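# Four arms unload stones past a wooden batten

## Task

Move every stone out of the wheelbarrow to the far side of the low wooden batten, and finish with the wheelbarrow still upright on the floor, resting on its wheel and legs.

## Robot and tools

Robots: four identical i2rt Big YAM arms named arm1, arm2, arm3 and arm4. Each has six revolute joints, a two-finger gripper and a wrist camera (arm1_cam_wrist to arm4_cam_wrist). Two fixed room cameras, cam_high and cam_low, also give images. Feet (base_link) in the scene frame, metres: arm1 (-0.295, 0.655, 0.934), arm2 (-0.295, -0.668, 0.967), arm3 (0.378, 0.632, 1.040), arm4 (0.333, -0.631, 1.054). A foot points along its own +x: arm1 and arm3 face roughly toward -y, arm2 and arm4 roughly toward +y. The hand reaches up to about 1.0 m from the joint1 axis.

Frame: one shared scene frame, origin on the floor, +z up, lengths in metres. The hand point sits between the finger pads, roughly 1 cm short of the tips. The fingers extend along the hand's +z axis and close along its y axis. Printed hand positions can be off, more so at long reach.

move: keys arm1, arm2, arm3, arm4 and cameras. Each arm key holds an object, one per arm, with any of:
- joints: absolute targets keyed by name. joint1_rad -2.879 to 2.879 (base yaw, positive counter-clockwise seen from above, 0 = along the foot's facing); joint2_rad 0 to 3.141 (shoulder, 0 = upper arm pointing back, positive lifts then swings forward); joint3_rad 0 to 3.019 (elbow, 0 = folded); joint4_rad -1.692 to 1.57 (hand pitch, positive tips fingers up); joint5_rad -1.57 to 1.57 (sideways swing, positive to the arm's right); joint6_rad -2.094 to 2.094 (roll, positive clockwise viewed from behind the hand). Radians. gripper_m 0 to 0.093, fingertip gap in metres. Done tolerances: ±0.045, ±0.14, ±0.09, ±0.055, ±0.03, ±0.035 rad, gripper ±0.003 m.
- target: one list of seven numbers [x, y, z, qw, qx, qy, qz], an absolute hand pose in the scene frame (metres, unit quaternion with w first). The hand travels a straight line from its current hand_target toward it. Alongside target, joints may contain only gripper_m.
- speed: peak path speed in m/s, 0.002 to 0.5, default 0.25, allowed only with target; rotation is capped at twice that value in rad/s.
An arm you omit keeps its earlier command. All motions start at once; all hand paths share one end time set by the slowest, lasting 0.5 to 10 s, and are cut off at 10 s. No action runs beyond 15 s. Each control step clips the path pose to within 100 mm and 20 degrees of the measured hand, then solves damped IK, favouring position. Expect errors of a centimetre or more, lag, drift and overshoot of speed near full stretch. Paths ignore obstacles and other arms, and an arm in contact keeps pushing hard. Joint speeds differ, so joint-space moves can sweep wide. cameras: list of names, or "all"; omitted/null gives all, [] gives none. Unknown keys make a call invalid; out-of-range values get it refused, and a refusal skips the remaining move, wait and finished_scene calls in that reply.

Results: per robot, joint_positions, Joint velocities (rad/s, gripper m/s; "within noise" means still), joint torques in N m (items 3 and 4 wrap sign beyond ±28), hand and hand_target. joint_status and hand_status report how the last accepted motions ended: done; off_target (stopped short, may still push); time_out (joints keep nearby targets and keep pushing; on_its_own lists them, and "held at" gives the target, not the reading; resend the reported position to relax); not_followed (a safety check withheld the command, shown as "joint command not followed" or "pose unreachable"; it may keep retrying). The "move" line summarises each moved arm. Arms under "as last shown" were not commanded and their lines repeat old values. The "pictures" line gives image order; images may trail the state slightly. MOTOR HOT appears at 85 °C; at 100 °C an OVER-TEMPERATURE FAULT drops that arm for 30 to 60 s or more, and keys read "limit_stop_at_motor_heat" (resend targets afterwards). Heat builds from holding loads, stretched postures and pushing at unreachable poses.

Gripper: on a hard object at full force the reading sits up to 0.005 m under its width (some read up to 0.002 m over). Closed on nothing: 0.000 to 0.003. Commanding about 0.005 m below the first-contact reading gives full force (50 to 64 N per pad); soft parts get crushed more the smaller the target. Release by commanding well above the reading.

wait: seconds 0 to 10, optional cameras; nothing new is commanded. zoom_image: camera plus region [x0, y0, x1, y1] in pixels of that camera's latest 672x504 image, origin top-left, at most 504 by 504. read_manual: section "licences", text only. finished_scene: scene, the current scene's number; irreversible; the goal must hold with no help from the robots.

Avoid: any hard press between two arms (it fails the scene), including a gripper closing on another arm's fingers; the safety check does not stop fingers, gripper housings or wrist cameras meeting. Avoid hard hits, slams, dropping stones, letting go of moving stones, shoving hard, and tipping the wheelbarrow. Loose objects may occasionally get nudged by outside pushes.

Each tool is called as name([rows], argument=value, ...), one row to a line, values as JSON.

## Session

move()

Scene clock: 0.00 s.
Joint torques (N m): no reading
Heat: arm1: hottest joint2_rad 36 °C; arm2: hottest joint5_rad 38 °C; arm3: hottest joint3_rad 34 °C; arm4: hottest joint3_rad 33 °C.
Joint velocities: within noise
arm1.joint_positions: joint1_rad=-0.054 joint2_rad=+0.561 joint3_rad=+1.334 joint4_rad=-1.495 joint5_rad=+0.014 joint6_rad=-0.183 gripper_m=+0.09396
arm1.joint_status: not commanded
arm1.hand: x=-0.2975 y=+0.4627 z=+1.4289 quat_wxyz=(-0.257, -0.587, -0.695, +0.326) (m; scene frame)
arm1.hand_target: x=-0.2975 y=+0.4646 z=+1.4375 quat_wxyz=(-0.263, -0.584, -0.692, +0.333) (m; scene frame)
arm1.hand_status: not commanded
arm2.joint_positions: joint1_rad=-0.251 joint2_rad=+0.494 joint3_rad=+1.425 joint4_rad=-1.247 joint5_rad=-0.242 joint6_rad=+0.054 gripper_m=+0.09396
arm2.joint_status: not commanded
arm2.hand: x=-0.2892 y=-0.4917 z=+1.5699 quat_wxyz=(-0.395, +0.527, -0.607, -0.445) (m; scene frame)
arm2.hand_target: x=-0.2903 y=-0.4960 z=+1.5772 quat_wxyz=(-0.401, +0.524, -0.602, -0.449) (m; scene frame)
arm2.hand_status: not commanded
arm3.joint_positions: joint1_rad=-0.768 joint2_rad=+0.588 joint3_rad=+1.445 joint4_rad=-1.368 joint5_rad=-0.163 joint6_rad=+0.167 gripper_m=+0.09396
arm3.joint_status: not commanded
arm3.hand: x=+0.2458 y=+0.4723 z=+1.6077 quat_wxyz=(-0.290, -0.810, -0.290, +0.419) (m; scene frame)
arm3.hand_target: x=+0.2484 y=+0.4748 z=+1.6172 quat_wxyz=(-0.294, -0.804, -0.289, +0.429) (m; scene frame)
arm3.hand_status: not commanded
arm4.joint_positions: joint1_rad=-0.743 joint2_rad=+0.438 joint3_rad=+1.396 joint4_rad=-1.483 joint5_rad=+0.285 joint6_rad=+0.248 gripper_m=+0.09396
arm4.joint_status: not commanded
arm4.hand: x=+0.4573 y=-0.5609 z=+1.5999 quat_wxyz=(-0.484, +0.195, -0.838, -0.159) (m; scene frame)
arm4.hand_target: x=+0.4553 y=-0.5633 z=+1.6093 quat_wxyz=(-0.493, +0.192, -0.833, -0.165) (m; scene frame)
arm4.hand_status: not commanded
pictures: arm1_cam_wrist, arm2_cam_wrist, arm3_cam_wrist, arm4_cam_wrist, cam_high, cam_low
camera_calibration:
arm1_cam_wrist: T_world_to_cam=[[-0.985384, -0.097499, 0.139689, -0.446728], [-0.126615, 0.967772, -0.217681, -0.168102], [-0.113963, -0.232186, -0.965972, 1.57706], [0, 0, 0, 1]] pos_world=[-0.281756, 0.4853, 1.54921]
arm2_cam_wrist: T_world_to_cam=[[0.992322, -0.0297486, -0.120054, 0.462738], [-0.0964553, -0.793723, -0.600583, 0.530326], [-0.0774231, 0.607552, -0.790498, 1.64263], [0, 0, 0, 1]] pos_world=[-0.280855, -0.563285, 1.67255]
arm3_cam_wrist: T_world_to_cam=[[-0.722031, 0.656153, -0.219397, 0.222041], [0.679193, 0.61182, -0.405429, 0.202633], [-0.131792, -0.441746, -0.887407, 1.78891], [0, 0, 0, 1]] pos_world=[0.258458, 0.520576, 1.71836]
arm4_cam_wrist: T_world_to_cam=[[0.474622, -0.877496, -0.0688074, -0.60109], [-0.812786, -0.406934, -0.416873, 0.81362], [0.337804, 0.253783, -0.906357, 1.56306], [0, 0, 0, 1]] pos_world=[0.418582, -0.593043, 1.71451]

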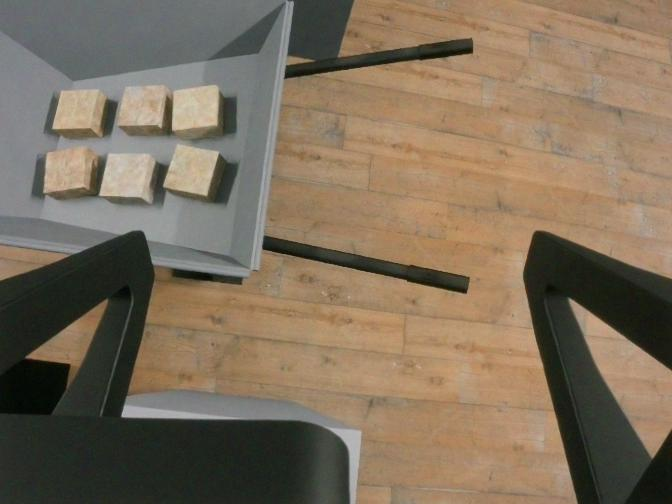

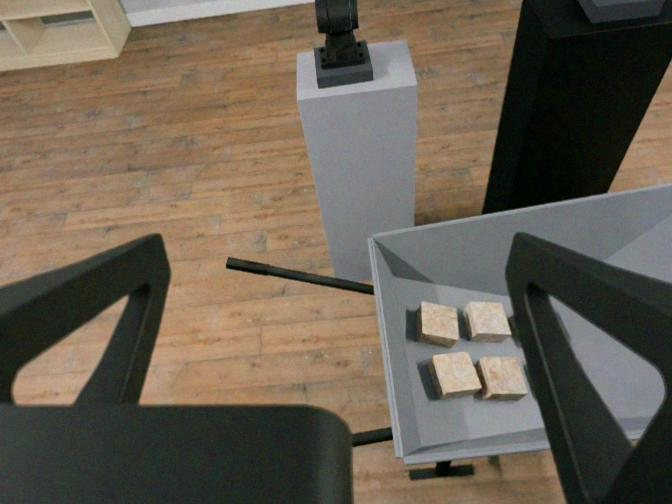

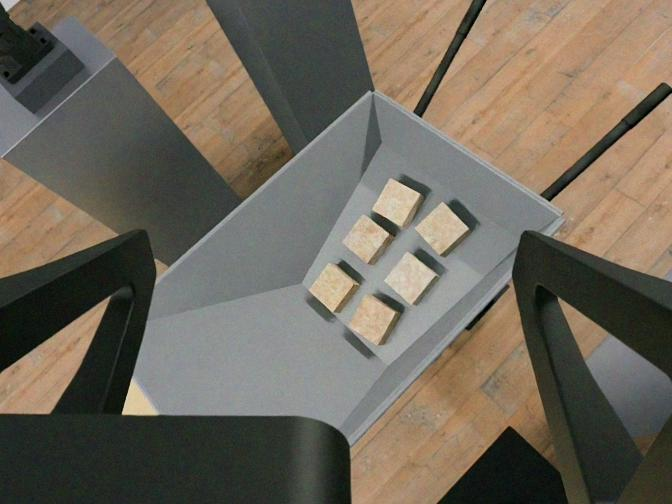

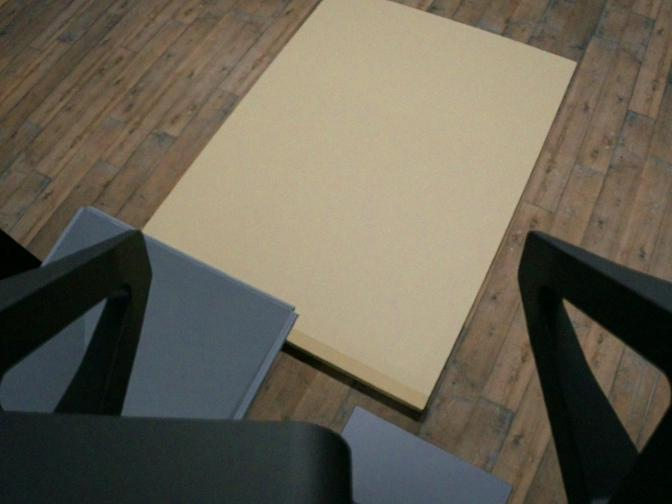

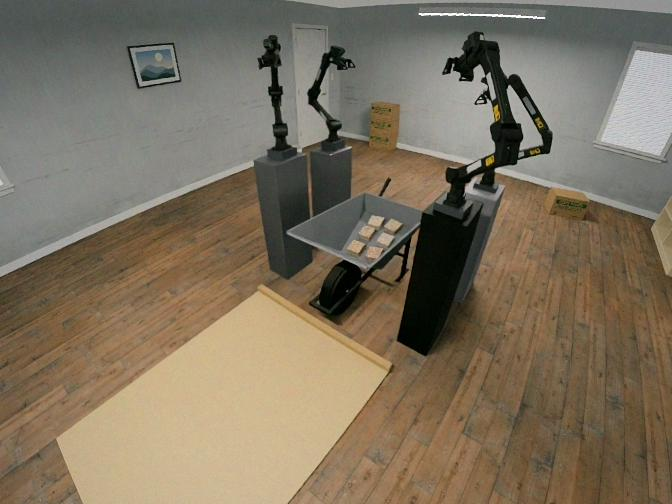

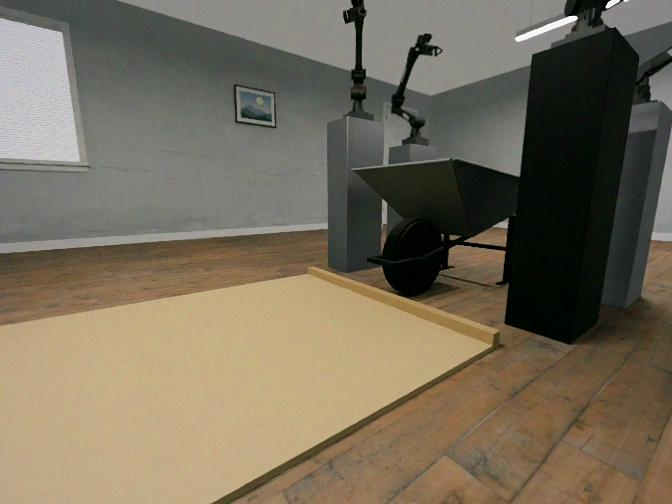

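move(arm1={"joints": {"joint1_rad": -0.719, "joint2_rad": 2.0, "joint3_rad": 1.15, "joint4_rad": -0.927, "joint5_rad": 0.163, "joint6_rad": -2.0, "gripper_m": 0.09}}, arm2={"joints": {"joint1_rad": 0.660, "joint2_rad": 2.05, "joint3_rad": 1.17, "joint4_rad": -0.90, "joint5_rad": -0.156, "joint6_rad": 1.944, "gripper_m": 0.09}}, arm3={"joints": {"joint1_rad": 1.08}}, arm4={"joints": {"joint1_rad": -1.09}}, cameras=["arm1_cam_wrist", "arm2_cam_wrist"])

move(arm1={"target": [-0.667, 0.231, 0.679, 0.0149, -0.1133, -0.9849, -0.1297], "speed": 0.25}, arm2={"target": [-0.662, -0.236, 0.675, 0.0167, 0.1264, -0.9833, 0.1295], "speed": 0.25}, cameras=["arm1_cam_wrist", "arm2_cam_wrist", "arm3_cam_wrist"])

Scene clock: 11.57 s.
Joint torques (N m): arm1=[-1.44 -14.33 7.19 0.5 0 -0.26] | arm2=[-0.26 -15.85 4.49 -0.05 -0.04 0.19] | arm3=[1.08 3.19 9.62 1.62 -0.08 -0.07] | arm4=[-2.14 6.01 7.13 1.94 -0.03 -0.03]
Heat: arm1: hottest joint2_rad 35 °C; arm2: hottest joint5_rad 37 °C; arm3: hottest joint3_rad 37 °C; arm4: hottest joint3_rad 34 °C.
move: arm1 done; arm2 done; arm3 done; arm4 done
Joint velocities: within noise
arm1.joint_positions: joint1_rad=-0.725 joint2_rad=+1.987 joint3_rad=+1.145 joint4_rad=-0.928 joint5_rad=+0.158 joint6_rad=-1.981 gripper_m=+0.09012
arm1.joint_status: all done
arm1.hand: x=-0.5963 y=+0.3277 z=+0.8632 quat_wxyz=(+0.018, -0.127, -0.984, -0.122) (m; scene frame)
arm1.hand_target: x=-0.5960 y=+0.3237 z=+0.8584 quat_wxyz=(+0.018, -0.119, -0.985, -0.121) (m; scene frame)
arm1.hand_status: not commanded
arm2.joint_positions: joint1_rad=+0.661 joint2_rad=+2.035 joint3_rad=+1.175 joint4_rad=-0.899 joint5_rad=-0.156 joint6_rad=+1.916 gripper_m=+0.09007
arm2.joint_status: all done
arm2.hand: x=-0.5909 y=-0.3196 z=+0.8794 quat_wxyz=(+0.022, +0.142, -0.983, +0.115) (m; scene frame)
arm2.hand_target: x=-0.5882 y=-0.3221 z=+0.8713 quat_wxyz=(+0.019, +0.132, -0.984, +0.119) (m; scene frame)
arm2.hand_status: not commanded
arm3.joint_positions: joint1_rad=+1.072 joint2_rad=+0.588 joint3_rad=+1.445 joint4_rad=-1.368 joint5_rad=-0.163 joint6_rad=+0.167 gripper_m=+0.09398
arm3.joint_status: all done
arm3.hand: x=+0.5683 y=+0.5517 z=+1.6079 quat_wxyz=(-0.510, -0.258, -0.820, +0.026) (m; scene frame)
arm3.hand_target: x=+0.5659 y=+0.5550 z=+1.6174 quat_wxyz=(-0.519, -0.253, -0.816, +0.027) (m; scene frame)
arm3.hand_status: not commanded
arm4.joint_positions: joint1_rad=-1.074 joint2_rad=+0.438 joint3_rad=+1.396 joint4_rad=-1.483 joint5_rad=+0.285 joint6_rad=+0.248 gripper_m=+0.09396
arm4.joint_status: all done
arm4.hand: x=+0.4737 y=-0.6049 z=+1.5999 quat_wxyz=(-0.504, +0.054, -0.859, -0.077) (m; scene frame)
arm4.hand_target: x=+0.4714 y=-0.6088 z=+1.6093 quat_wxyz=(-0.514, +0.045, -0.853, -0.077) (m; scene frame)
arm4.hand_status: not commanded
pictures: arm1_cam_wrist, arm2_cam_wrist
camera_calibration:
arm1_cam_wrist: T_world_to_cam=[[-0.264024, -0.933706, -0.241837, 0.35815], [-0.781914, 0.0603993, 0.620453, -1.0153], [-0.564714, 0.35291, -0.746024, 0.314863], [0, 0, 0, 1]] pos_world=[-0.521509, 0.284611, 0.951455]
arm2_cam_wrist: T_world_to_cam=[[0.293223, -0.934571, 0.20149, -0.300607], [-0.766488, -0.10384, 0.633809, -1.03773], [-0.571417, -0.340287, -0.746785, 0.335633], [0, 0, 0, 1]] pos_world=[-0.515479, -0.274485, 0.96894]

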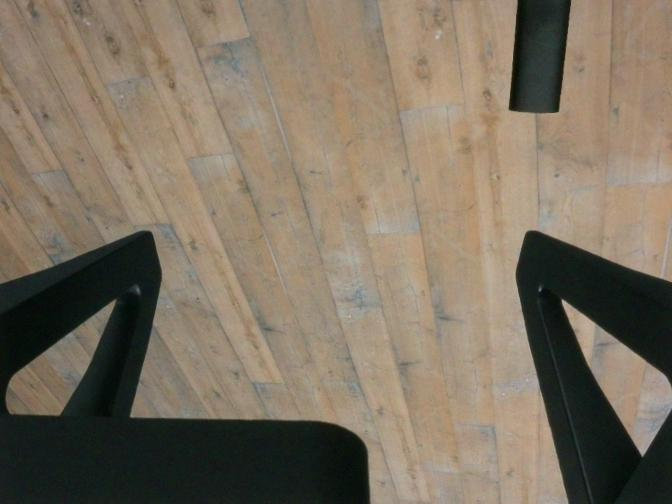

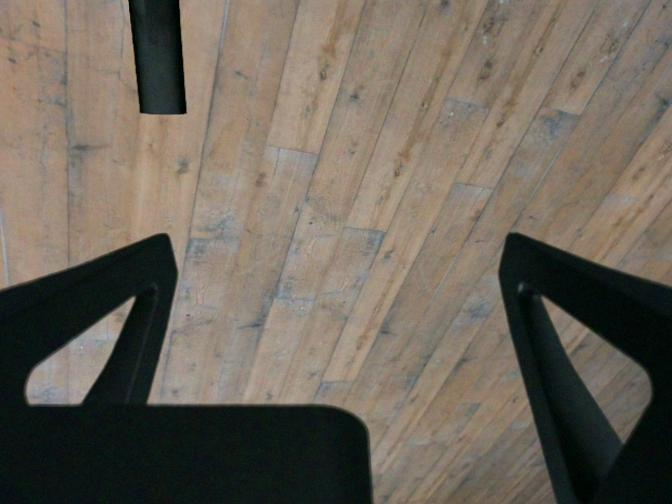

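Scene clock: 13.47 s.
Joint torques (N m): arm1=[-1.32 -18.84 8.57 -0.7 0.1 -0.26] | arm2=[0.79 -19.9 6.49 -1.21 -0.16 0.19] | arm3=[1.08 3.19 9.61 1.61 -0.08 -0.07] | arm4=[-2.14 6.01 7.13 1.92 -0.03 -0.03]
Heat: arm1: hottest joint2_rad 36 °C; arm2: hottest joint5_rad 37 °C; arm3: hottest joint3_rad 38 °C; arm4: hottest joint3_rad 34 °C.
move: arm1 done; arm2 off_target
Joint velocities: within noise
arm1.joint_positions: joint1_rad=-0.721 joint2_rad=+2.547 joint3_rad=+1.637 joint4_rad=-0.865 joint5_rad=+0.158 joint6_rad=-1.984 gripper_m=+0.09012
arm1.joint_status: not commanded
arm1.hand: x=-0.6683 y=+0.2354 z=+0.6849 quat_wxyz=(+0.017, -0.123, -0.984, -0.124) (m; scene frame)
arm1.hand_target: x=-0.6668 y=+0.2311 z=+0.6790 quat_wxyz=(+0.015, -0.114, -0.985, -0.129) (m; scene frame)
arm1.hand_status: done (0.007 m and 1.3 deg from the pose sent, 0.220 m and 1.8 deg at the start)
arm2.joint_positions: joint1_rad=+0.661 joint2_rad=+2.624 joint3_rad=+1.691 joint4_rad=-0.839 joint5_rad=-0.164 joint6_rad=+1.936 gripper_m=+0.09007
arm2.joint_status: not commanded
arm2.hand: x=-0.6562 y=-0.2330 z=+0.6835 quat_wxyz=(+0.021, +0.131, -0.984, +0.123) (m; scene frame)
arm2.hand_target: x=-0.6619 y=-0.2362 z=+0.6752 quat_wxyz=(+0.017, +0.126, -0.983, +0.129) (m; scene frame)
arm2.hand_status: off_target (0.011 m and 1.1 deg from the pose sent, 0.232 m and 2.5 deg at the start)
arm3, arm4: as last shown
arm3.joint_positions: joint1_rad=+1.073 joint2_rad=+0.588 joint3_rad=+1.445 joint4_rad=-1.368 joint5_rad=-0.163 joint6_rad=+0.167 gripper_m=+0.09398
arm3.hand_target: x=+0.5659 y=+0.5550 z=+1.6174 quat_wxyz=(-0.519, -0.252, -0.816, +0.026) (m; scene frame)
pictures: arm1_cam_wrist, arm2_cam_wrist, arm3_cam_wrist
camera_calibration:
arm1_cam_wrist: T_world_to_cam=[[-0.256506, -0.93467, -0.246165, 0.218148], [-0.784533, 0.0525781, 0.617854, -0.953509], [-0.564547, 0.351608, -0.746766, 0.174655], [0, 0, 0, 1]] pos_world=[-0.593502, 0.19262, 0.773256]
arm2_cam_wrist: T_world_to_cam=[[0.27215, -0.937175, 0.21826, -0.187016], [-0.77283, -0.0777426, 0.629834, -0.950029], [-0.573296, -0.340087, -0.745434, 0.179422], [0, 0, 0, 1]] pos_world=[-0.580452, -0.188105, 0.772926]
arm3_cam_wrist: T_world_to_cam=[[-0.440398, -0.872285, -0.212527, 1.07508], [-0.771614, 0.488758, -0.407096, 0.83017], [0.458978, -0.0152955, -0.888316, 1.29707], [0, 0, 0, 1]] pos_world=[0.518706, 0.551861, 1.71865]

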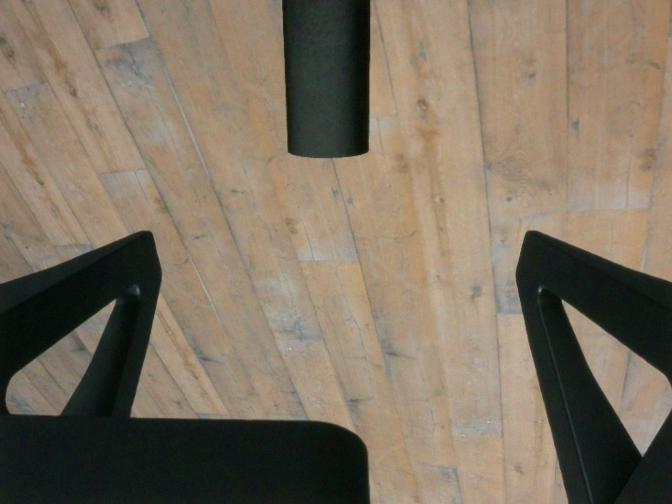

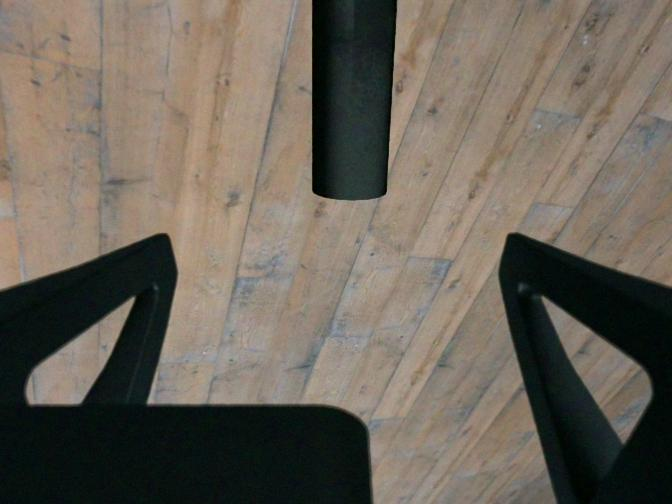

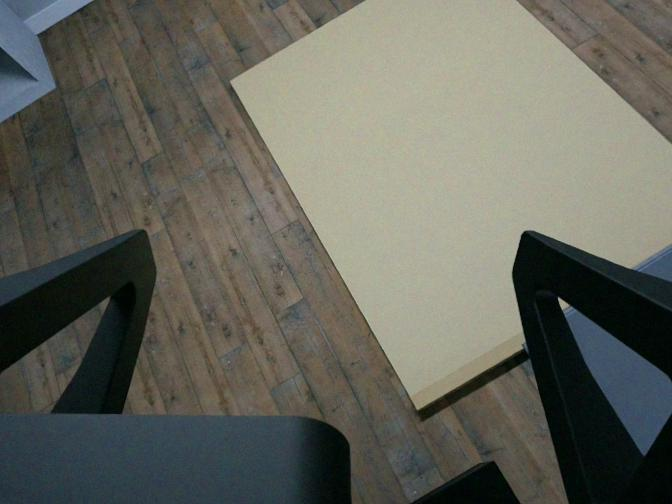

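move(arm1={"target": [-0.657, 0.268, 0.553, 0.0149, -0.1133, -0.9849, -0.1297], "speed": 0.15}, arm2={"target": [-0.665, -0.274, 0.548, 0.0167, 0.1264, -0.9833, 0.1295], "speed": 0.15}, cameras=["arm1_cam_wrist", "arm2_cam_wrist"])

Scene clock: 18.10 s.
Joint torques (N m): arm1=[-2.55 -18.37 6.56 0.49 0.1 -0.26] | arm2=[0.79 -19.43 5.2 -0.08 -0.14 0.19] | arm3=[0.97 3.19 9.61 1.62 -0.07 -0.07] | arm4=[-2.2 6.07 7.12 1.94 -0.03 -0.03]
Heat: arm1: hottest joint2_rad 36 °C; arm2: hottest joint5_rad 37 °C; arm3: hottest joint3_rad 38 °C; arm4: hottest joint3_rad 34 °C.
move: arm1 done; arm2 off_target
Joint velocities: within noise
arm1.joint_positions: joint1_rad=-0.734 joint2_rad=+2.781 joint3_rad=+1.687 joint4_rad=-0.698 joint5_rad=+0.166 joint6_rad=-2.012 gripper_m=+0.09012
arm1.joint_status: not commanded
arm1.hand: x=-0.6519 y=+0.2683 z=+0.5621 quat_wxyz=(+0.013, -0.115, -0.984, -0.133) (m; scene frame)
arm1.hand_target: x=-0.6571 y=+0.2679 z=+0.5532 quat_wxyz=(+0.016, -0.113, -0.985, -0.129) (m; scene frame)
arm1.hand_status: done (0.010 m and 0.5 deg from the pose sent, 0.136 m and 1.3 deg at the start)
arm2.joint_positions: joint1_rad=+0.707 joint2_rad=+2.879 joint3_rad=+1.805 joint4_rad=-0.713 joint5_rad=-0.173 joint6_rad=+1.980 gripper_m=+0.09007
arm2.joint_status: not commanded
arm2.hand: x=-0.6590 y=-0.2714 z=+0.5598 quat_wxyz=(+0.015, +0.131, -0.982, +0.132) (m; scene frame)
arm2.hand_target: x=-0.6645 y=-0.2744 z=+0.5483 quat_wxyz=(+0.016, +0.127, -0.983, +0.130) (m; scene frame)
arm2.hand_status: off_target (0.014 m and 0.6 deg from the pose sent, 0.142 m and 1.1 deg at the start)
arm3, arm4: as last shown
pictures: arm1_cam_wrist, arm2_cam_wrist
camera_calibration:
arm1_cam_wrist: T_world_to_cam=[[-0.238854, -0.93405, -0.265518, 0.245034], [-0.792473, 0.0294774, 0.609195, -0.860647], [-0.561191, 0.355925, -0.74725, 0.0820239], [0, 0, 0, 1]] pos_world=[-0.577481, 0.225049, 0.650655]
arm2_cam_wrist: T_world_to_cam=[[0.270223, -0.932987, 0.23773, -0.206254], [-0.781223, -0.0681556, 0.62052, -0.874974], [-0.562734, -0.353399, -0.747288, 0.0768726], [0, 0, 0, 1]] pos_world=[-0.584556, -0.2249, 0.649418]

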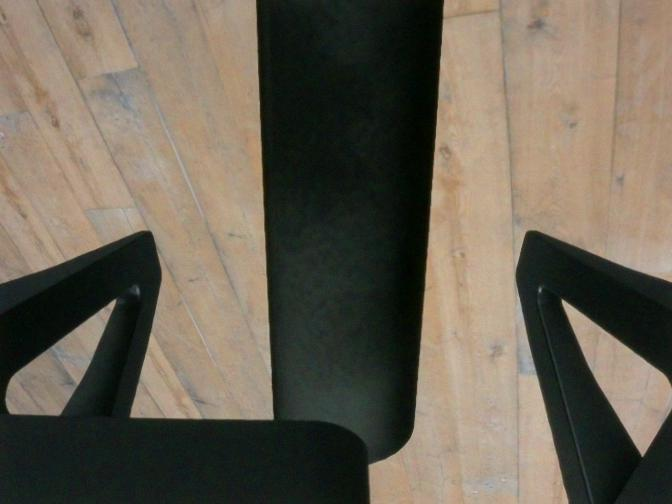

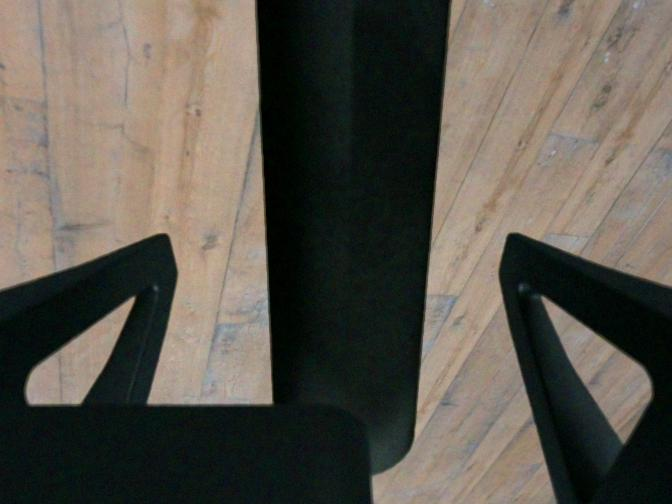

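move(arm1={"joints": {"gripper_m": 0.018}}, arm2={"joints": {"gripper_m": 0.018}}, cameras=["arm1_cam_wrist", "arm2_cam_wrist"])

Scene clock: 22.17 s.
Joint torques (N m): arm1=[-2.43 -18.37 6.34 0.31 0.08 -0.25] | arm2=[0.79 -19.43 5.18 -0.09 -0.13 0.16] | arm3=[1.03 3.14 9.61 1.62 -0.07 -0.07] | arm4=[-2.08 6.07 7.13 1.94 -0.03 -0.03]
Heat: arm1: hottest joint2_rad 37 °C; arm2: hottest joint5_rad 37 °C; arm3: hottest joint3_rad 39 °C; arm4: hottest joint3_rad 34 °C.
move: arm1 off_target; arm2 off_target
Joint velocities: within noise
arm1.joint_positions: joint1_rad=-0.734 joint2_rad=+2.782 joint3_rad=+1.690 joint4_rad=-0.695 joint5_rad=+0.167 joint6_rad=-2.012 gripper_m=+0.03148
arm1.joint_status: gripper_m off_target (ended at +0.03151, target +0.01800)
arm1.hand: x=-0.6533 y=+0.2670 z=+0.5620 quat_wxyz=(+0.015, -0.115, -0.985, -0.132) (m; scene frame)
arm1.hand_target: x=-0.6570 y=+0.2682 z=+0.5533 quat_wxyz=(+0.016, -0.114, -0.985, -0.130) (m; scene frame)
arm1.hand_status: not commanded
arm2.joint_positions: joint1_rad=+0.707 joint2_rad=+2.879 joint3_rad=+1.805 joint4_rad=-0.721 joint5_rad=-0.179 joint6_rad=+1.983 gripper_m=+0.03181
arm2.joint_status: gripper_m off_target (ended at +0.03184, target +0.01800)
arm2.hand: x=-0.6587 y=-0.2734 z=+0.5604 quat_wxyz=(+0.016, +0.128, -0.982, +0.137) (m; scene frame)
arm2.hand_target: x=-0.6640 y=-0.2765 z=+0.5488 quat_wxyz=(+0.017, +0.126, -0.983, +0.134) (m; scene frame)
arm2.hand_status: not commanded
arm3, arm4: as last shown
pictures: arm1_cam_wrist, arm2_cam_wrist
camera_calibration:
arm1_cam_wrist: T_world_to_cam=[[-0.239664, -0.934907, -0.261746, 0.241021], [-0.789876, 0.0310087, 0.612482, -0.862148], [-0.564497, 0.353537, -0.745892, 0.079257], [0, 0, 0, 1]] pos_world=[-0.578486, 0.224046, 0.650254]
arm2_cam_wrist: T_world_to_cam=[[0.265878, -0.931807, 0.247072, -0.216202], [-0.782155, -0.0586993, 0.620312, -0.873128], [-0.563508, -0.358176, -0.744425, 0.0734474], [0, 0, 0, 1]] pos_world=[-0.584051, -0.226403, 0.649705]

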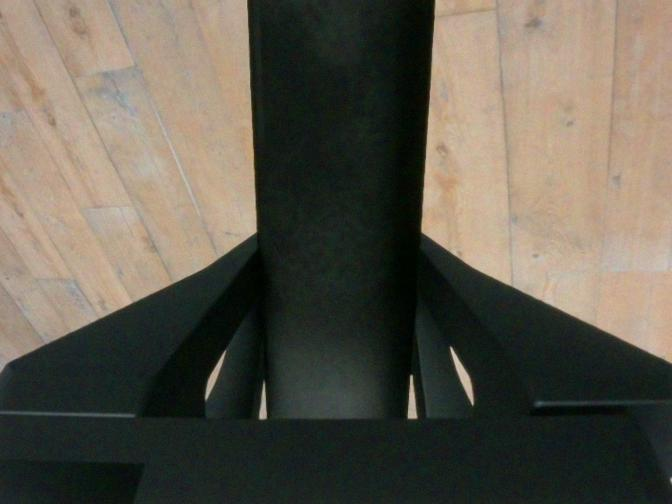

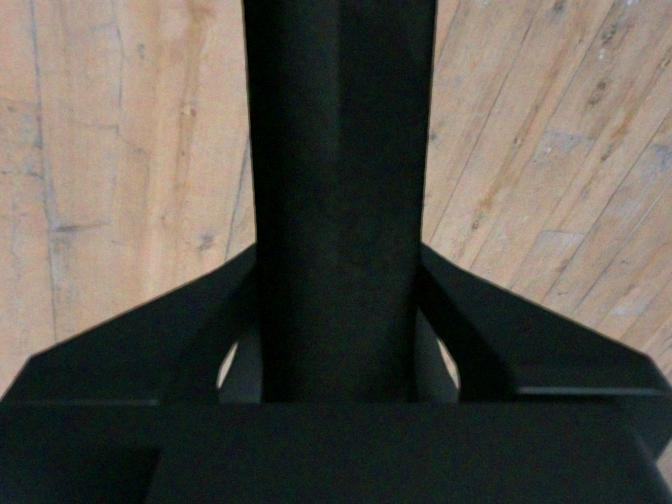

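move(arm1={"target": [-0.675, 0.268, 0.98, -0.0418, -0.1468, -0.9841, -0.0901], "speed": 0.055}, arm2={"target": [-0.680, -0.276, 0.976, -0.0399, 0.1592, -0.9826, 0.0860], "speed": 0.055}, cameras=["cam_high", "cam_low"])

Scene clock: 31.27 s.
Joint torques (N m): arm1=[-5.66 -31.56 2.56 -6.02 0.32 -0.09] | arm2=[2.96 -33.32 -0.5 -4.7 -0.37 0.06] | arm3=[1.03 3.08 9.59 1.62 -0.07 -0.07] | arm4=[-2.14 6.07 7.13 1.92 -0.03 -0.03]
Heat: arm1: hottest joint2_rad 40 °C; arm2: hottest joint2_rad 39 °C; arm3: hottest joint3_rad 40 °C; arm4: hottest joint3_rad 35 °C.
move: arm1 off_target; arm2 off_target
Joint velocities: within noise
arm1.joint_positions: joint1_rad=-0.664 joint2_rad=+2.500 joint3_rad=+1.400 joint4_rad=-0.675 joint5_rad=+0.005 joint6_rad=-1.944 gripper_m=+0.03155
arm1.joint_status: not commanded
arm1.hand: x=-0.5819 y=+0.2559 z=+0.6596 quat_wxyz=(-0.044, -0.122, -0.988, -0.087) (m; scene frame)
arm1.hand_target: x=-0.6080 y=+0.2592 z=+0.7407 quat_wxyz=(-0.041, -0.147, -0.984, -0.088) (m; scene frame)
arm1.hand_status: off_target (0.334 m and 2.9 deg from the pose sent, 0.419 m and 8.8 deg at the start; pose on its path clipped on 206 of 264 steps)
arm2.joint_positions: joint1_rad=+0.661 joint2_rad=+2.567 joint3_rad=+1.372 joint4_rad=-0.598 joint5_rad=-0.007 joint6_rad=+1.922 gripper_m=+0.03182
arm2.joint_status: not commanded
arm2.hand: x=-0.5742 y=-0.2965 z=+0.6539 quat_wxyz=(-0.051, +0.145, -0.983, +0.095) (m; scene frame)
arm2.hand_target: x=-0.6033 y=-0.2908 z=+0.7334 quat_wxyz=(-0.039, +0.160, -0.983, +0.080) (m; scene frame)
arm2.hand_status: off_target (0.340 m and 2.3 deg from the pose sent, 0.416 m and 9.3 deg at the start; pose on its path clipped on 206 of 264 steps)
arm3, arm4: as last shown
pictures: cam_high, cam_low

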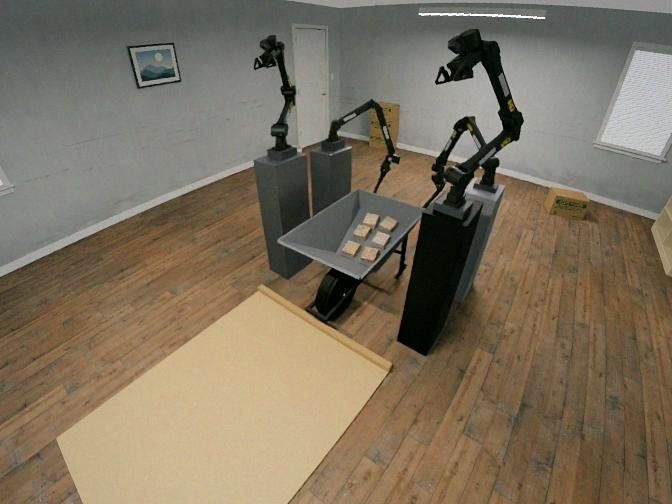

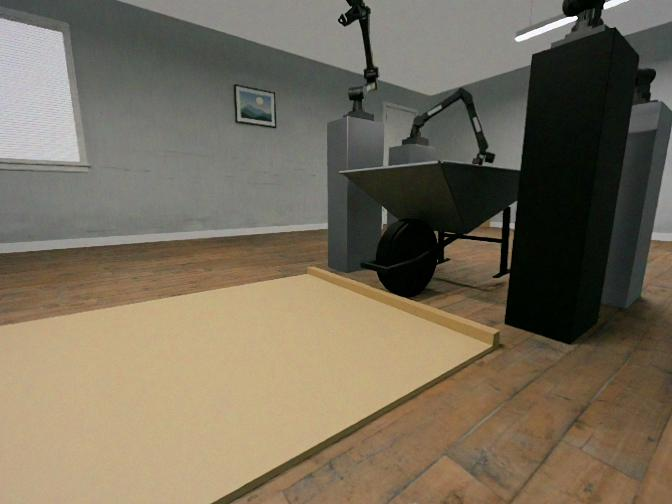

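move(arm1={"target": [-0.605, 0.280, 1.15, -0.0418, -0.1554, -0.9841, -0.0743], "speed": 0.048}, arm2={"target": [-0.606, -0.268, 1.15, -0.0399, 0.1673, -0.9826, 0.0689], "speed": 0.048}, cameras=["cam_high", "cam_low"])

Scene clock: 42.40 s.
Joint torques (N m): arm1=[-4.37 -30.04 6.34 -6.26 0.12 -0.23] | arm2=[1.44 -32.26 3.32 -6.26 0.05 -0.02] | arm3=[1.03 3.14 9.61 1.62 -0.07 -0.07] | arm4=[-2.14 6.01 7.15 1.94 -0.03 -0.03]
Heat: arm1: hottest joint2_rad 42 °C; arm2: hottest joint2_rad 42 °C; arm3: hottest joint3_rad 42 °C; arm4: hottest joint3_rad 35 °C.
move: arm1 off_target; arm2 off_target
Joint velocities: within noise
arm1.joint_positions: joint1_rad=-0.625 joint2_rad=+2.144 joint3_rad=+1.213 joint4_rad=-0.845 joint5_rad=-0.015 joint6_rad=-1.865 gripper_m=+0.03161
arm1.joint_status: not commanded
arm1.hand: x=-0.5478 y=+0.2667 z=+0.8025 quat_wxyz=(-0.048, -0.144, -0.985, -0.086) (m; scene frame)
arm1.hand_target: x=-0.5623 y=+0.2705 z=+0.8858 quat_wxyz=(-0.041, -0.155, -0.984, -0.073) (m; scene frame)
arm1.hand_status: off_target (0.352 m and 2.1 deg from the pose sent, 0.492 m and 4.1 deg at the start; pose on its path clipped on 288 of 298 steps)
arm2.joint_positions: joint1_rad=+0.607 joint2_rad=+2.237 joint3_rad=+1.231 joint4_rad=-0.762 joint5_rad=+0.007 joint6_rad=+1.845 gripper_m=+0.03183
arm2.joint_status: not commanded
arm2.hand: x=-0.5535 y=-0.2798 z=+0.7925 quat_wxyz=(-0.046, +0.157, -0.983, +0.084) (m; scene frame)
arm2.hand_target: x=-0.5666 y=-0.2772 z=+0.8758 quat_wxyz=(-0.040, +0.167, -0.983, +0.068) (m; scene frame)
arm2.hand_status: off_target (0.361 m and 2.2 deg from the pose sent, 0.498 m and 4.1 deg at the start; pose on its path clipped on 288 of 298 steps)
arm3, arm4: as last shown
pictures: cam_high, cam_low

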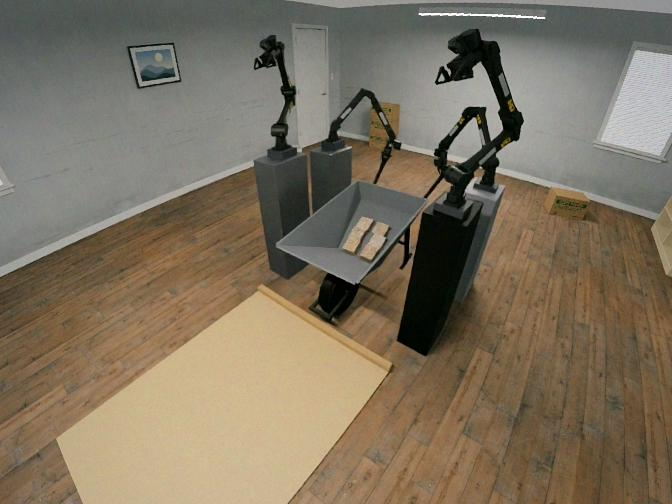

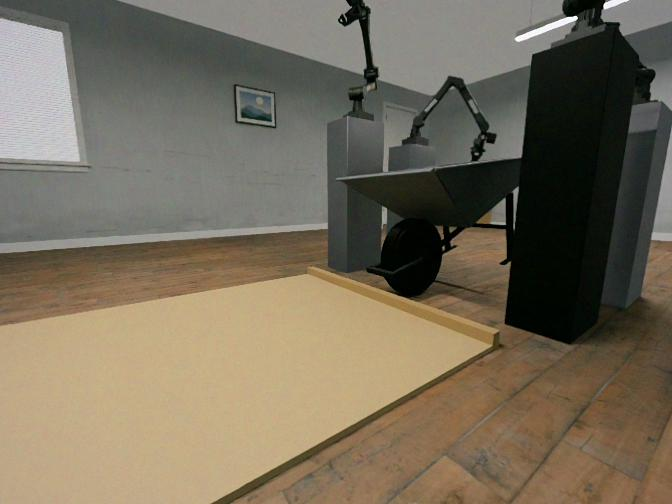

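move(arm1={"target": [-0.42, 0.272, 1.32, -0.0418, -0.1659, -0.9841, -0.0462], "speed": 0.05}, arm2={"target": [-0.422, -0.274, 1.32, -0.0399, 0.1767, -0.9826, 0.0388], "speed": 0.05}, cameras=["cam_high", "cam_low"])

Scene clock: 60.50 s.
Joint torques (N m): arm1=[-2.37 -24.94 14.43 -6.06 -0.65 -0.33] | arm2=[-0.56 -28.75 8.94 -5.9 0.58 0.35] | arm3=[1.03 3.14 9.61 1.62 -0.08 -0.07] | arm4=[-2.14 6.07 7.13 1.92 -0.03 -0.03]
Heat: arm1: hottest joint2_rad 44 °C; arm2: hottest joint2_rad 44 °C; arm3: hottest joint3_rad 43 °C; arm4: hottest joint3_rad 36 °C.
move: arm1 off_target; arm2 off_target
Joint velocities: within noise
arm1.joint_positions: joint1_rad=-0.395 joint2_rad=+1.678 joint3_rad=+1.142 joint4_rad=-1.227 joint5_rad=-0.049 joint6_rad=-1.578 gripper_m=+0.03179
arm1.joint_status: not commanded
arm1.hand: x=-0.4292 y=+0.2662 z=+1.0009 quat_wxyz=(-0.039, -0.173, -0.980, -0.086) (m; scene frame)
arm1.hand_target: x=-0.4259 y=+0.2703 z=+1.0872 quat_wxyz=(-0.038, -0.165, -0.984, -0.045) (m; scene frame)
arm1.hand_status: off_target (0.319 m and 4.7 deg from the pose sent, 0.533 m and 5.3 deg at the start; pose on its path clipped on 291 of 303 steps)
arm2.joint_positions: joint1_rad=+0.373 joint2_rad=+1.742 joint3_rad=+1.101 joint4_rad=-1.117 joint5_rad=+0.037 joint6_rad=+1.542 gripper_m=+0.03183
arm2.joint_status: not commanded
arm2.hand: x=-0.4341 y=-0.2788 z=+0.9924 quat_wxyz=(-0.035, +0.193, -0.977, +0.085) (m; scene frame)
arm2.hand_target: x=-0.4304 y=-0.2792 z=+1.0773 quat_wxyz=(-0.036, +0.176, -0.983, +0.039) (m; scene frame)
arm2.hand_status: off_target (0.328 m and 5.7 deg from the pose sent, 0.544 m and 5.7 deg at the start; pose on its path clipped on 291 of 303 steps)
arm3, arm4: as last shown
pictures: cam_high, cam_low

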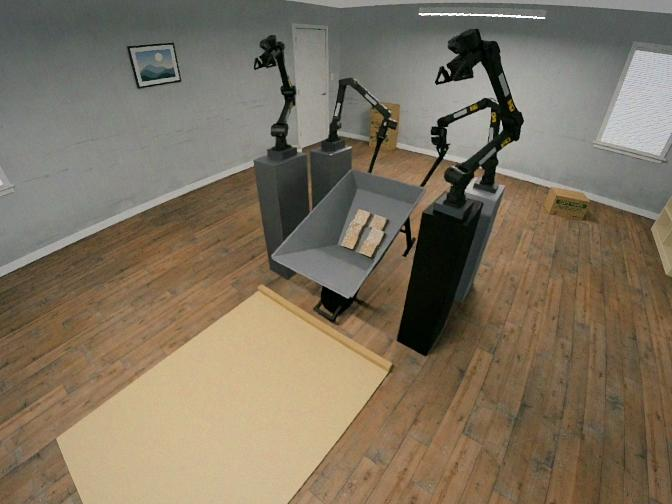

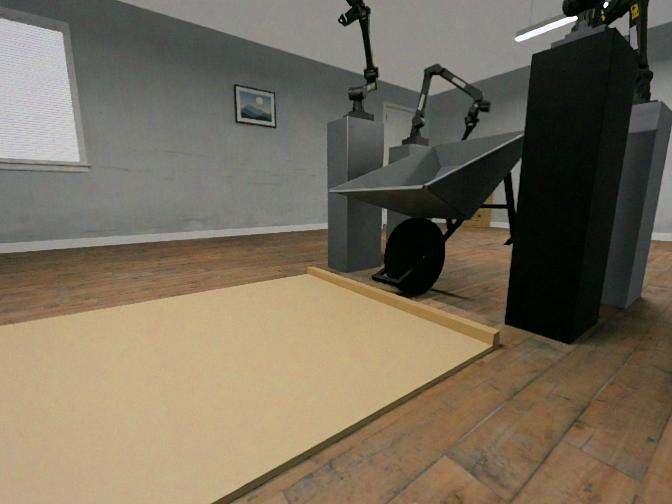

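move(arm1={"target": [-0.225, 0.272, 1.50, -0.0590, -0.1711, -0.9832, -0.0196], "speed": 0.05}, arm2={"target": [-0.228, -0.274, 1.51, -0.0570, 0.1807, -0.9818, 0.0107], "speed": 0.05}, cameras=["cam_high", "cam_low"])

Scene clock: 72.00 s.
Joint torques (N m): arm1=[-1.03 -22.59 17.43 -4.81 -1.7 -0.18] | arm2=[-1.03 -26.17 11.41 -4.88 1.24 0.11] | arm3=[1.03 3.14 9.59 1.61 -0.07 -0.07] | arm4=[-2.14 6.07 7.13 1.92 -0.03 -0.03]
Heat: arm1: hottest joint2_rad 45 °C; arm2: hottest joint2_rad 45 °C; arm3: hottest joint3_rad 44 °C; arm4: hottest joint3_rad 36 °C.
move: arm1 off_target; arm2 off_target
Joint velocities: within noise
arm1.joint_positions: joint1_rad=-0.067 joint2_rad=+1.506 joint3_rad=+1.142 joint4_rad=-1.354 joint5_rad=-0.095 joint6_rad=-1.237 gripper_m=+0.03182
arm1.joint_status: not commanded
arm1.hand: x=-0.2880 y=+0.2692 z=+1.0709 quat_wxyz=(-0.034, -0.181, -0.980, -0.077) (m; scene frame)
arm1.hand_target: x=-0.2750 y=+0.2742 z=+1.1582 quat_wxyz=(-0.061, -0.170, -0.983, -0.019) (m; scene frame)
arm1.hand_status: off_target (0.434 m and 7.2 deg from the pose sent, 0.539 m and 8.0 deg at the start; pose on its path clipped on 301 of 312 steps)
arm2.joint_positions: joint1_rad=+0.041 joint2_rad=+1.564 joint3_rad=+1.097 joint4_rad=-1.240 joint5_rad=+0.086 joint6_rad=+1.207 gripper_m=+0.03183
arm2.joint_status: not commanded
arm2.hand: x=-0.2907 y=-0.2740 z=+1.0652 quat_wxyz=(-0.033, +0.196, -0.978, +0.070) (m; scene frame)
arm2.hand_target: x=-0.2782 y=-0.2771 z=+1.1514 quat_wxyz=(-0.059, +0.180, -0.982, +0.010) (m; scene frame)
arm2.hand_status: off_target (0.449 m and 7.5 deg from the pose sent, 0.557 m and 9.0 deg at the start; pose on its path clipped on 301 of 312 steps)
arm3, arm4: as last shown
pictures: cam_high, cam_low

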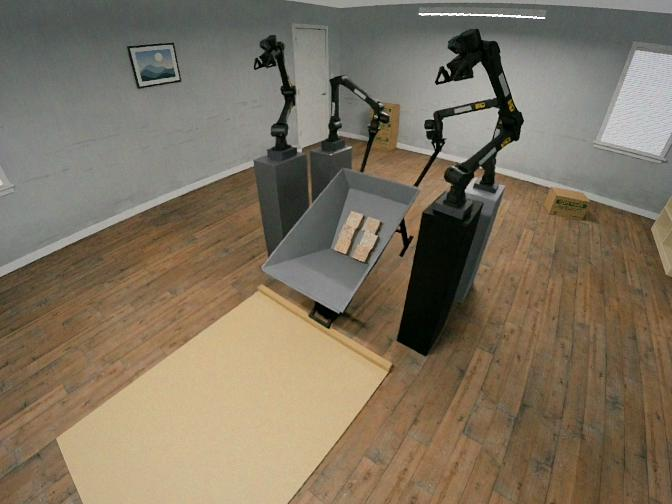

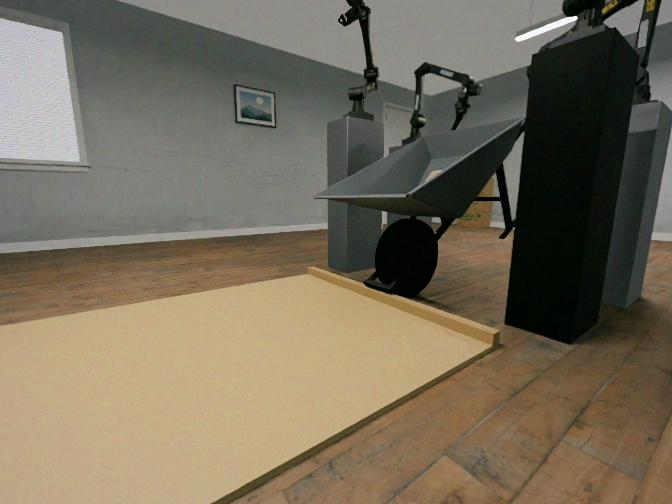

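zoom_image(camera="cam_low", region=[340, 200, 470, 310])

zoom_image(camera="cam_high", region=[250, 220, 410, 380])

Scaled by 3.877 from the camera's 672x504 image, which has a finer 960x720 frame.

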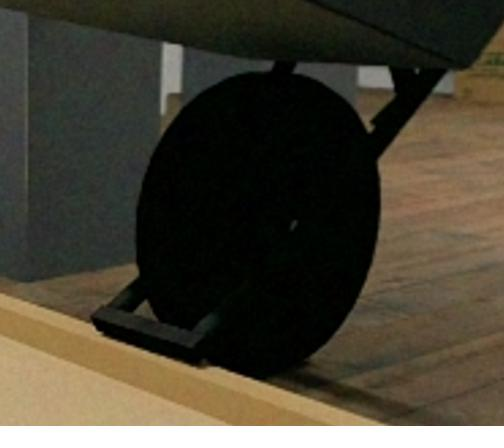

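Scaled by 3.150 from the camera's 672x504 image, which has a finer 960x720 frame.

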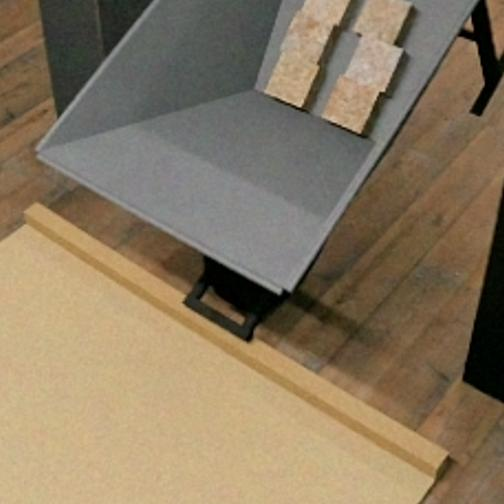

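move(arm1={"target": [-0.28, 0.272, 1.40, -0.0590, -0.1711, -0.9832, -0.0196], "speed": 0.045}, arm2={"target": [-0.282, -0.274, 1.41, -0.0570, 0.1807, -0.9818, 0.0107], "speed": 0.045}, cameras=["cam_high", "cam_low"])

Scene clock: 80.10 s.
Joint torques (N m): arm1=[-2.67 -22.3 17.94 -5.14 -1.31 -0.37] | arm2=[0.38 -25.99 11.82 -5.22 0.99 0.3] | arm3=[0.97 3.19 9.61 1.62 -0.08 -0.07] | arm4=[-2.2 6.07 7.15 1.94 -0.03 -0.02]
Heat: arm1: hottest joint2_rad 44 °C; arm2: hottest joint2_rad 45 °C; arm3: hottest joint3_rad 44 °C; arm4: hottest joint3_rad 36 °C.
move: arm1 off_target; arm2 off_target
Joint velocities: within noise
arm1.joint_positions: joint1_rad=-0.066 joint2_rad=+1.503 joint3_rad=+1.142 joint4_rad=-1.354 joint5_rad=-0.098 joint6_rad=-1.234 gripper_m=+0.03182
arm1.joint_status: not commanded
arm1.hand: x=-0.2870 y=+0.2692 z=+1.0722 quat_wxyz=(-0.035, -0.182, -0.980, -0.075) (m; scene frame)
arm1.hand_target: x=-0.2846 y=+0.2743 z=+1.1604 quat_wxyz=(-0.058, -0.171, -0.983, -0.018) (m; scene frame)
arm1.hand_status: off_target (0.328 m and 7.0 deg from the pose sent, 0.329 m and 7.2 deg at the start; pose on its path clipped on 179 of 188 steps)
arm2.joint_positions: joint1_rad=+0.039 joint2_rad=+1.561 joint3_rad=+1.097 joint4_rad=-1.240 joint5_rad=+0.086 joint6_rad=+1.204 gripper_m=+0.03183
arm2.joint_status: not commanded
arm2.hand: x=-0.2898 y=-0.2740 z=+1.0662 quat_wxyz=(-0.033, +0.196, -0.978, +0.068) (m; scene frame)
arm2.hand_target: x=-0.2874 y=-0.2769 z=+1.1533 quat_wxyz=(-0.056, +0.181, -0.982, +0.009) (m; scene frame)
arm2.hand_status: off_target (0.344 m and 7.4 deg from the pose sent, 0.345 m and 7.5 deg at the start; pose on its path clipped on 179 of 188 steps)
arm3.joint_positions: joint1_rad=+1.073 joint2_rad=+0.588 joint3_rad=+1.445 joint4_rad=-1.368 joint5_rad=-0.163 joint6_rad=+0.167 gripper_m=+0.09398
arm3.joint_status: not commanded
arm3.hand: x=+0.5683 y=+0.5517 z=+1.6079 quat_wxyz=(-0.510, -0.258, -0.820, +0.026) (m; scene frame)
arm3.hand_target: x=+0.5659 y=+0.5550 z=+1.6174 quat_wxyz=(-0.519, -0.252, -0.816, +0.026) (m; scene frame)
arm3.hand_status: not commanded
arm4.joint_positions: joint1_rad=-1.074 joint2_rad=+0.438 joint3_rad=+1.396 joint4_rad=-1.483 joint5_rad=+0.285 joint6_rad=+0.248 gripper_m=+0.09396
arm4.joint_status: not commanded
arm4.hand: x=+0.4737 y=-0.6049 z=+1.5999 quat_wxyz=(-0.504, +0.054, -0.859, -0.077) (m; scene frame)
arm4.hand_target: x=+0.4714 y=-0.6088 z=+1.6093 quat_wxyz=(-0.514, +0.045, -0.853, -0.077) (m; scene frame)
arm4.hand_status: not commanded
pictures: cam_high, cam_low

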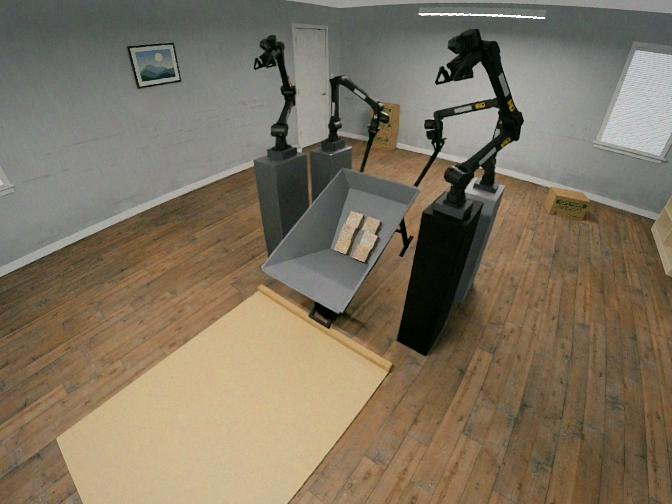

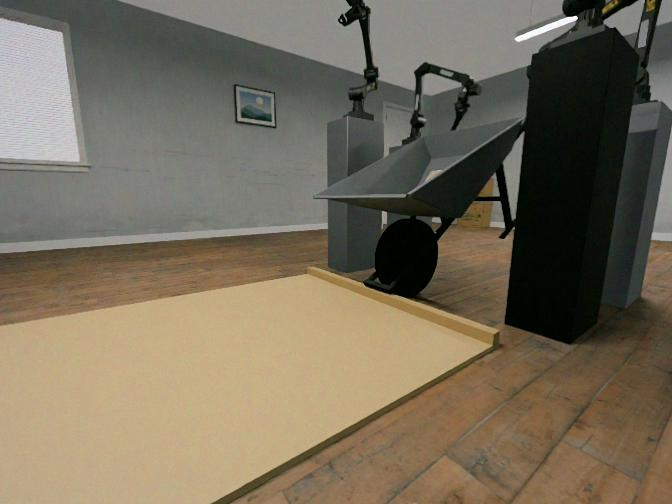

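move(arm1={"target": [-0.41, 0.272, 1.17, -0.0590, -0.1711, -0.9832, -0.0300], "speed": 0.09}, arm2={"target": [-0.412, -0.274, 1.17, -0.0570, 0.1807, -0.9818, 0.0210], "speed": 0.09}, cameras=["cam_high", "cam_low"])

Scene clock: 82.97 s.
Joint torques (N m): arm1=[-3.78 -20.48 18.85 -6.28 -0.6 -0.52] | arm2=[1.61 -22.42 15.1 -6.74 0.55 0.62] | arm3=[1.03 3.14 9.61 1.61 -0.08 -0.07] | arm4=[-2.14 6.01 7.13 1.92 -0.03 -0.03]
Heat: arm1: hottest joint2_rad 44 °C; arm2: hottest joint2_rad 45 °C; arm3: hottest joint3_rad 44 °C; arm4: hottest joint3_rad 37 °C.
move: arm1 off_target; arm2 off_target
Joint velocities: within noise
arm1.joint_positions: joint1_rad=-0.357 joint2_rad=+1.546 joint3_rad=+1.207 joint4_rad=-1.380 joint5_rad=-0.093 joint6_rad=-1.523 gripper_m=+0.03183
arm1.joint_status: not commanded
arm1.hand: x=-0.4045 y=+0.2663 z=+1.0787 quat_wxyz=(-0.054, -0.183, -0.980, -0.064) (m; scene frame)
arm1.hand_target: x=-0.4084 y=+0.2750 z=+1.1605 quat_wxyz=(-0.055, -0.172, -0.983, -0.027) (m; scene frame)
arm1.hand_status: off_target (0.092 m and 4.1 deg from the pose sent, 0.157 m and 6.0 deg at the start)
arm2.joint_positions: joint1_rad=+0.321 joint2_rad=+1.576 joint3_rad=+1.138 joint4_rad=-1.275 joint5_rad=+0.083 joint6_rad=+1.467 gripper_m=+0.03178
arm2.joint_status: not commanded
arm2.hand: x=-0.4031 y=-0.2806 z=+1.0742 quat_wxyz=(-0.050, +0.206, -0.975, +0.062) (m; scene frame)
arm2.hand_target: x=-0.4100 y=-0.2784 z=+1.1606 quat_wxyz=(-0.053, +0.182, -0.982, +0.017) (m; scene frame)
arm2.hand_status: off_target (0.096 m and 5.6 deg from the pose sent, 0.160 m and 6.4 deg at the start; pose on its path clipped on 30 of 68 steps)
arm3, arm4: as last shown
pictures: cam_high, cam_low

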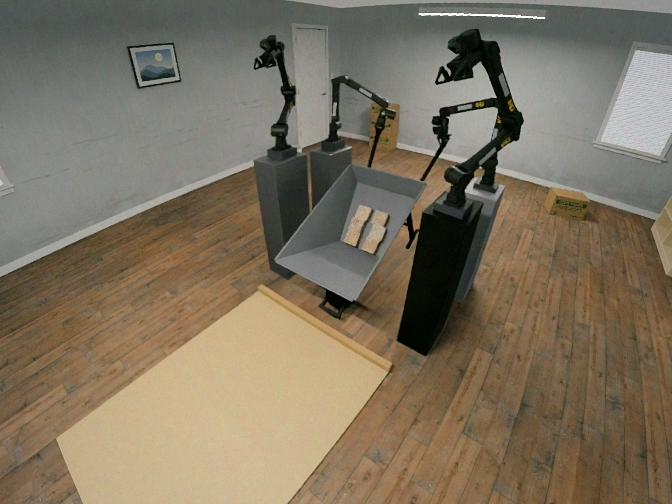

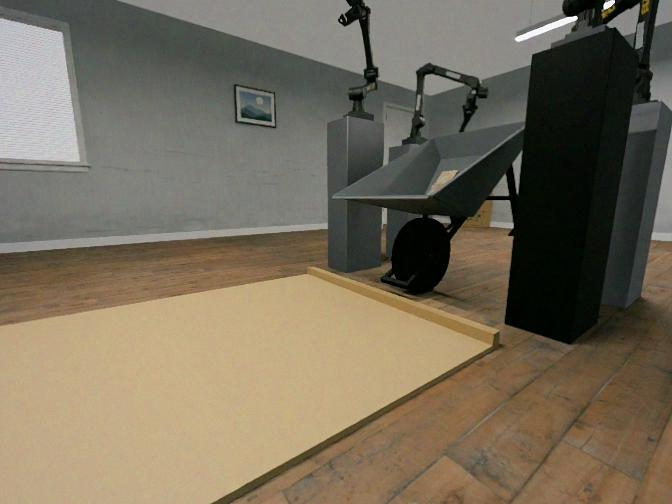

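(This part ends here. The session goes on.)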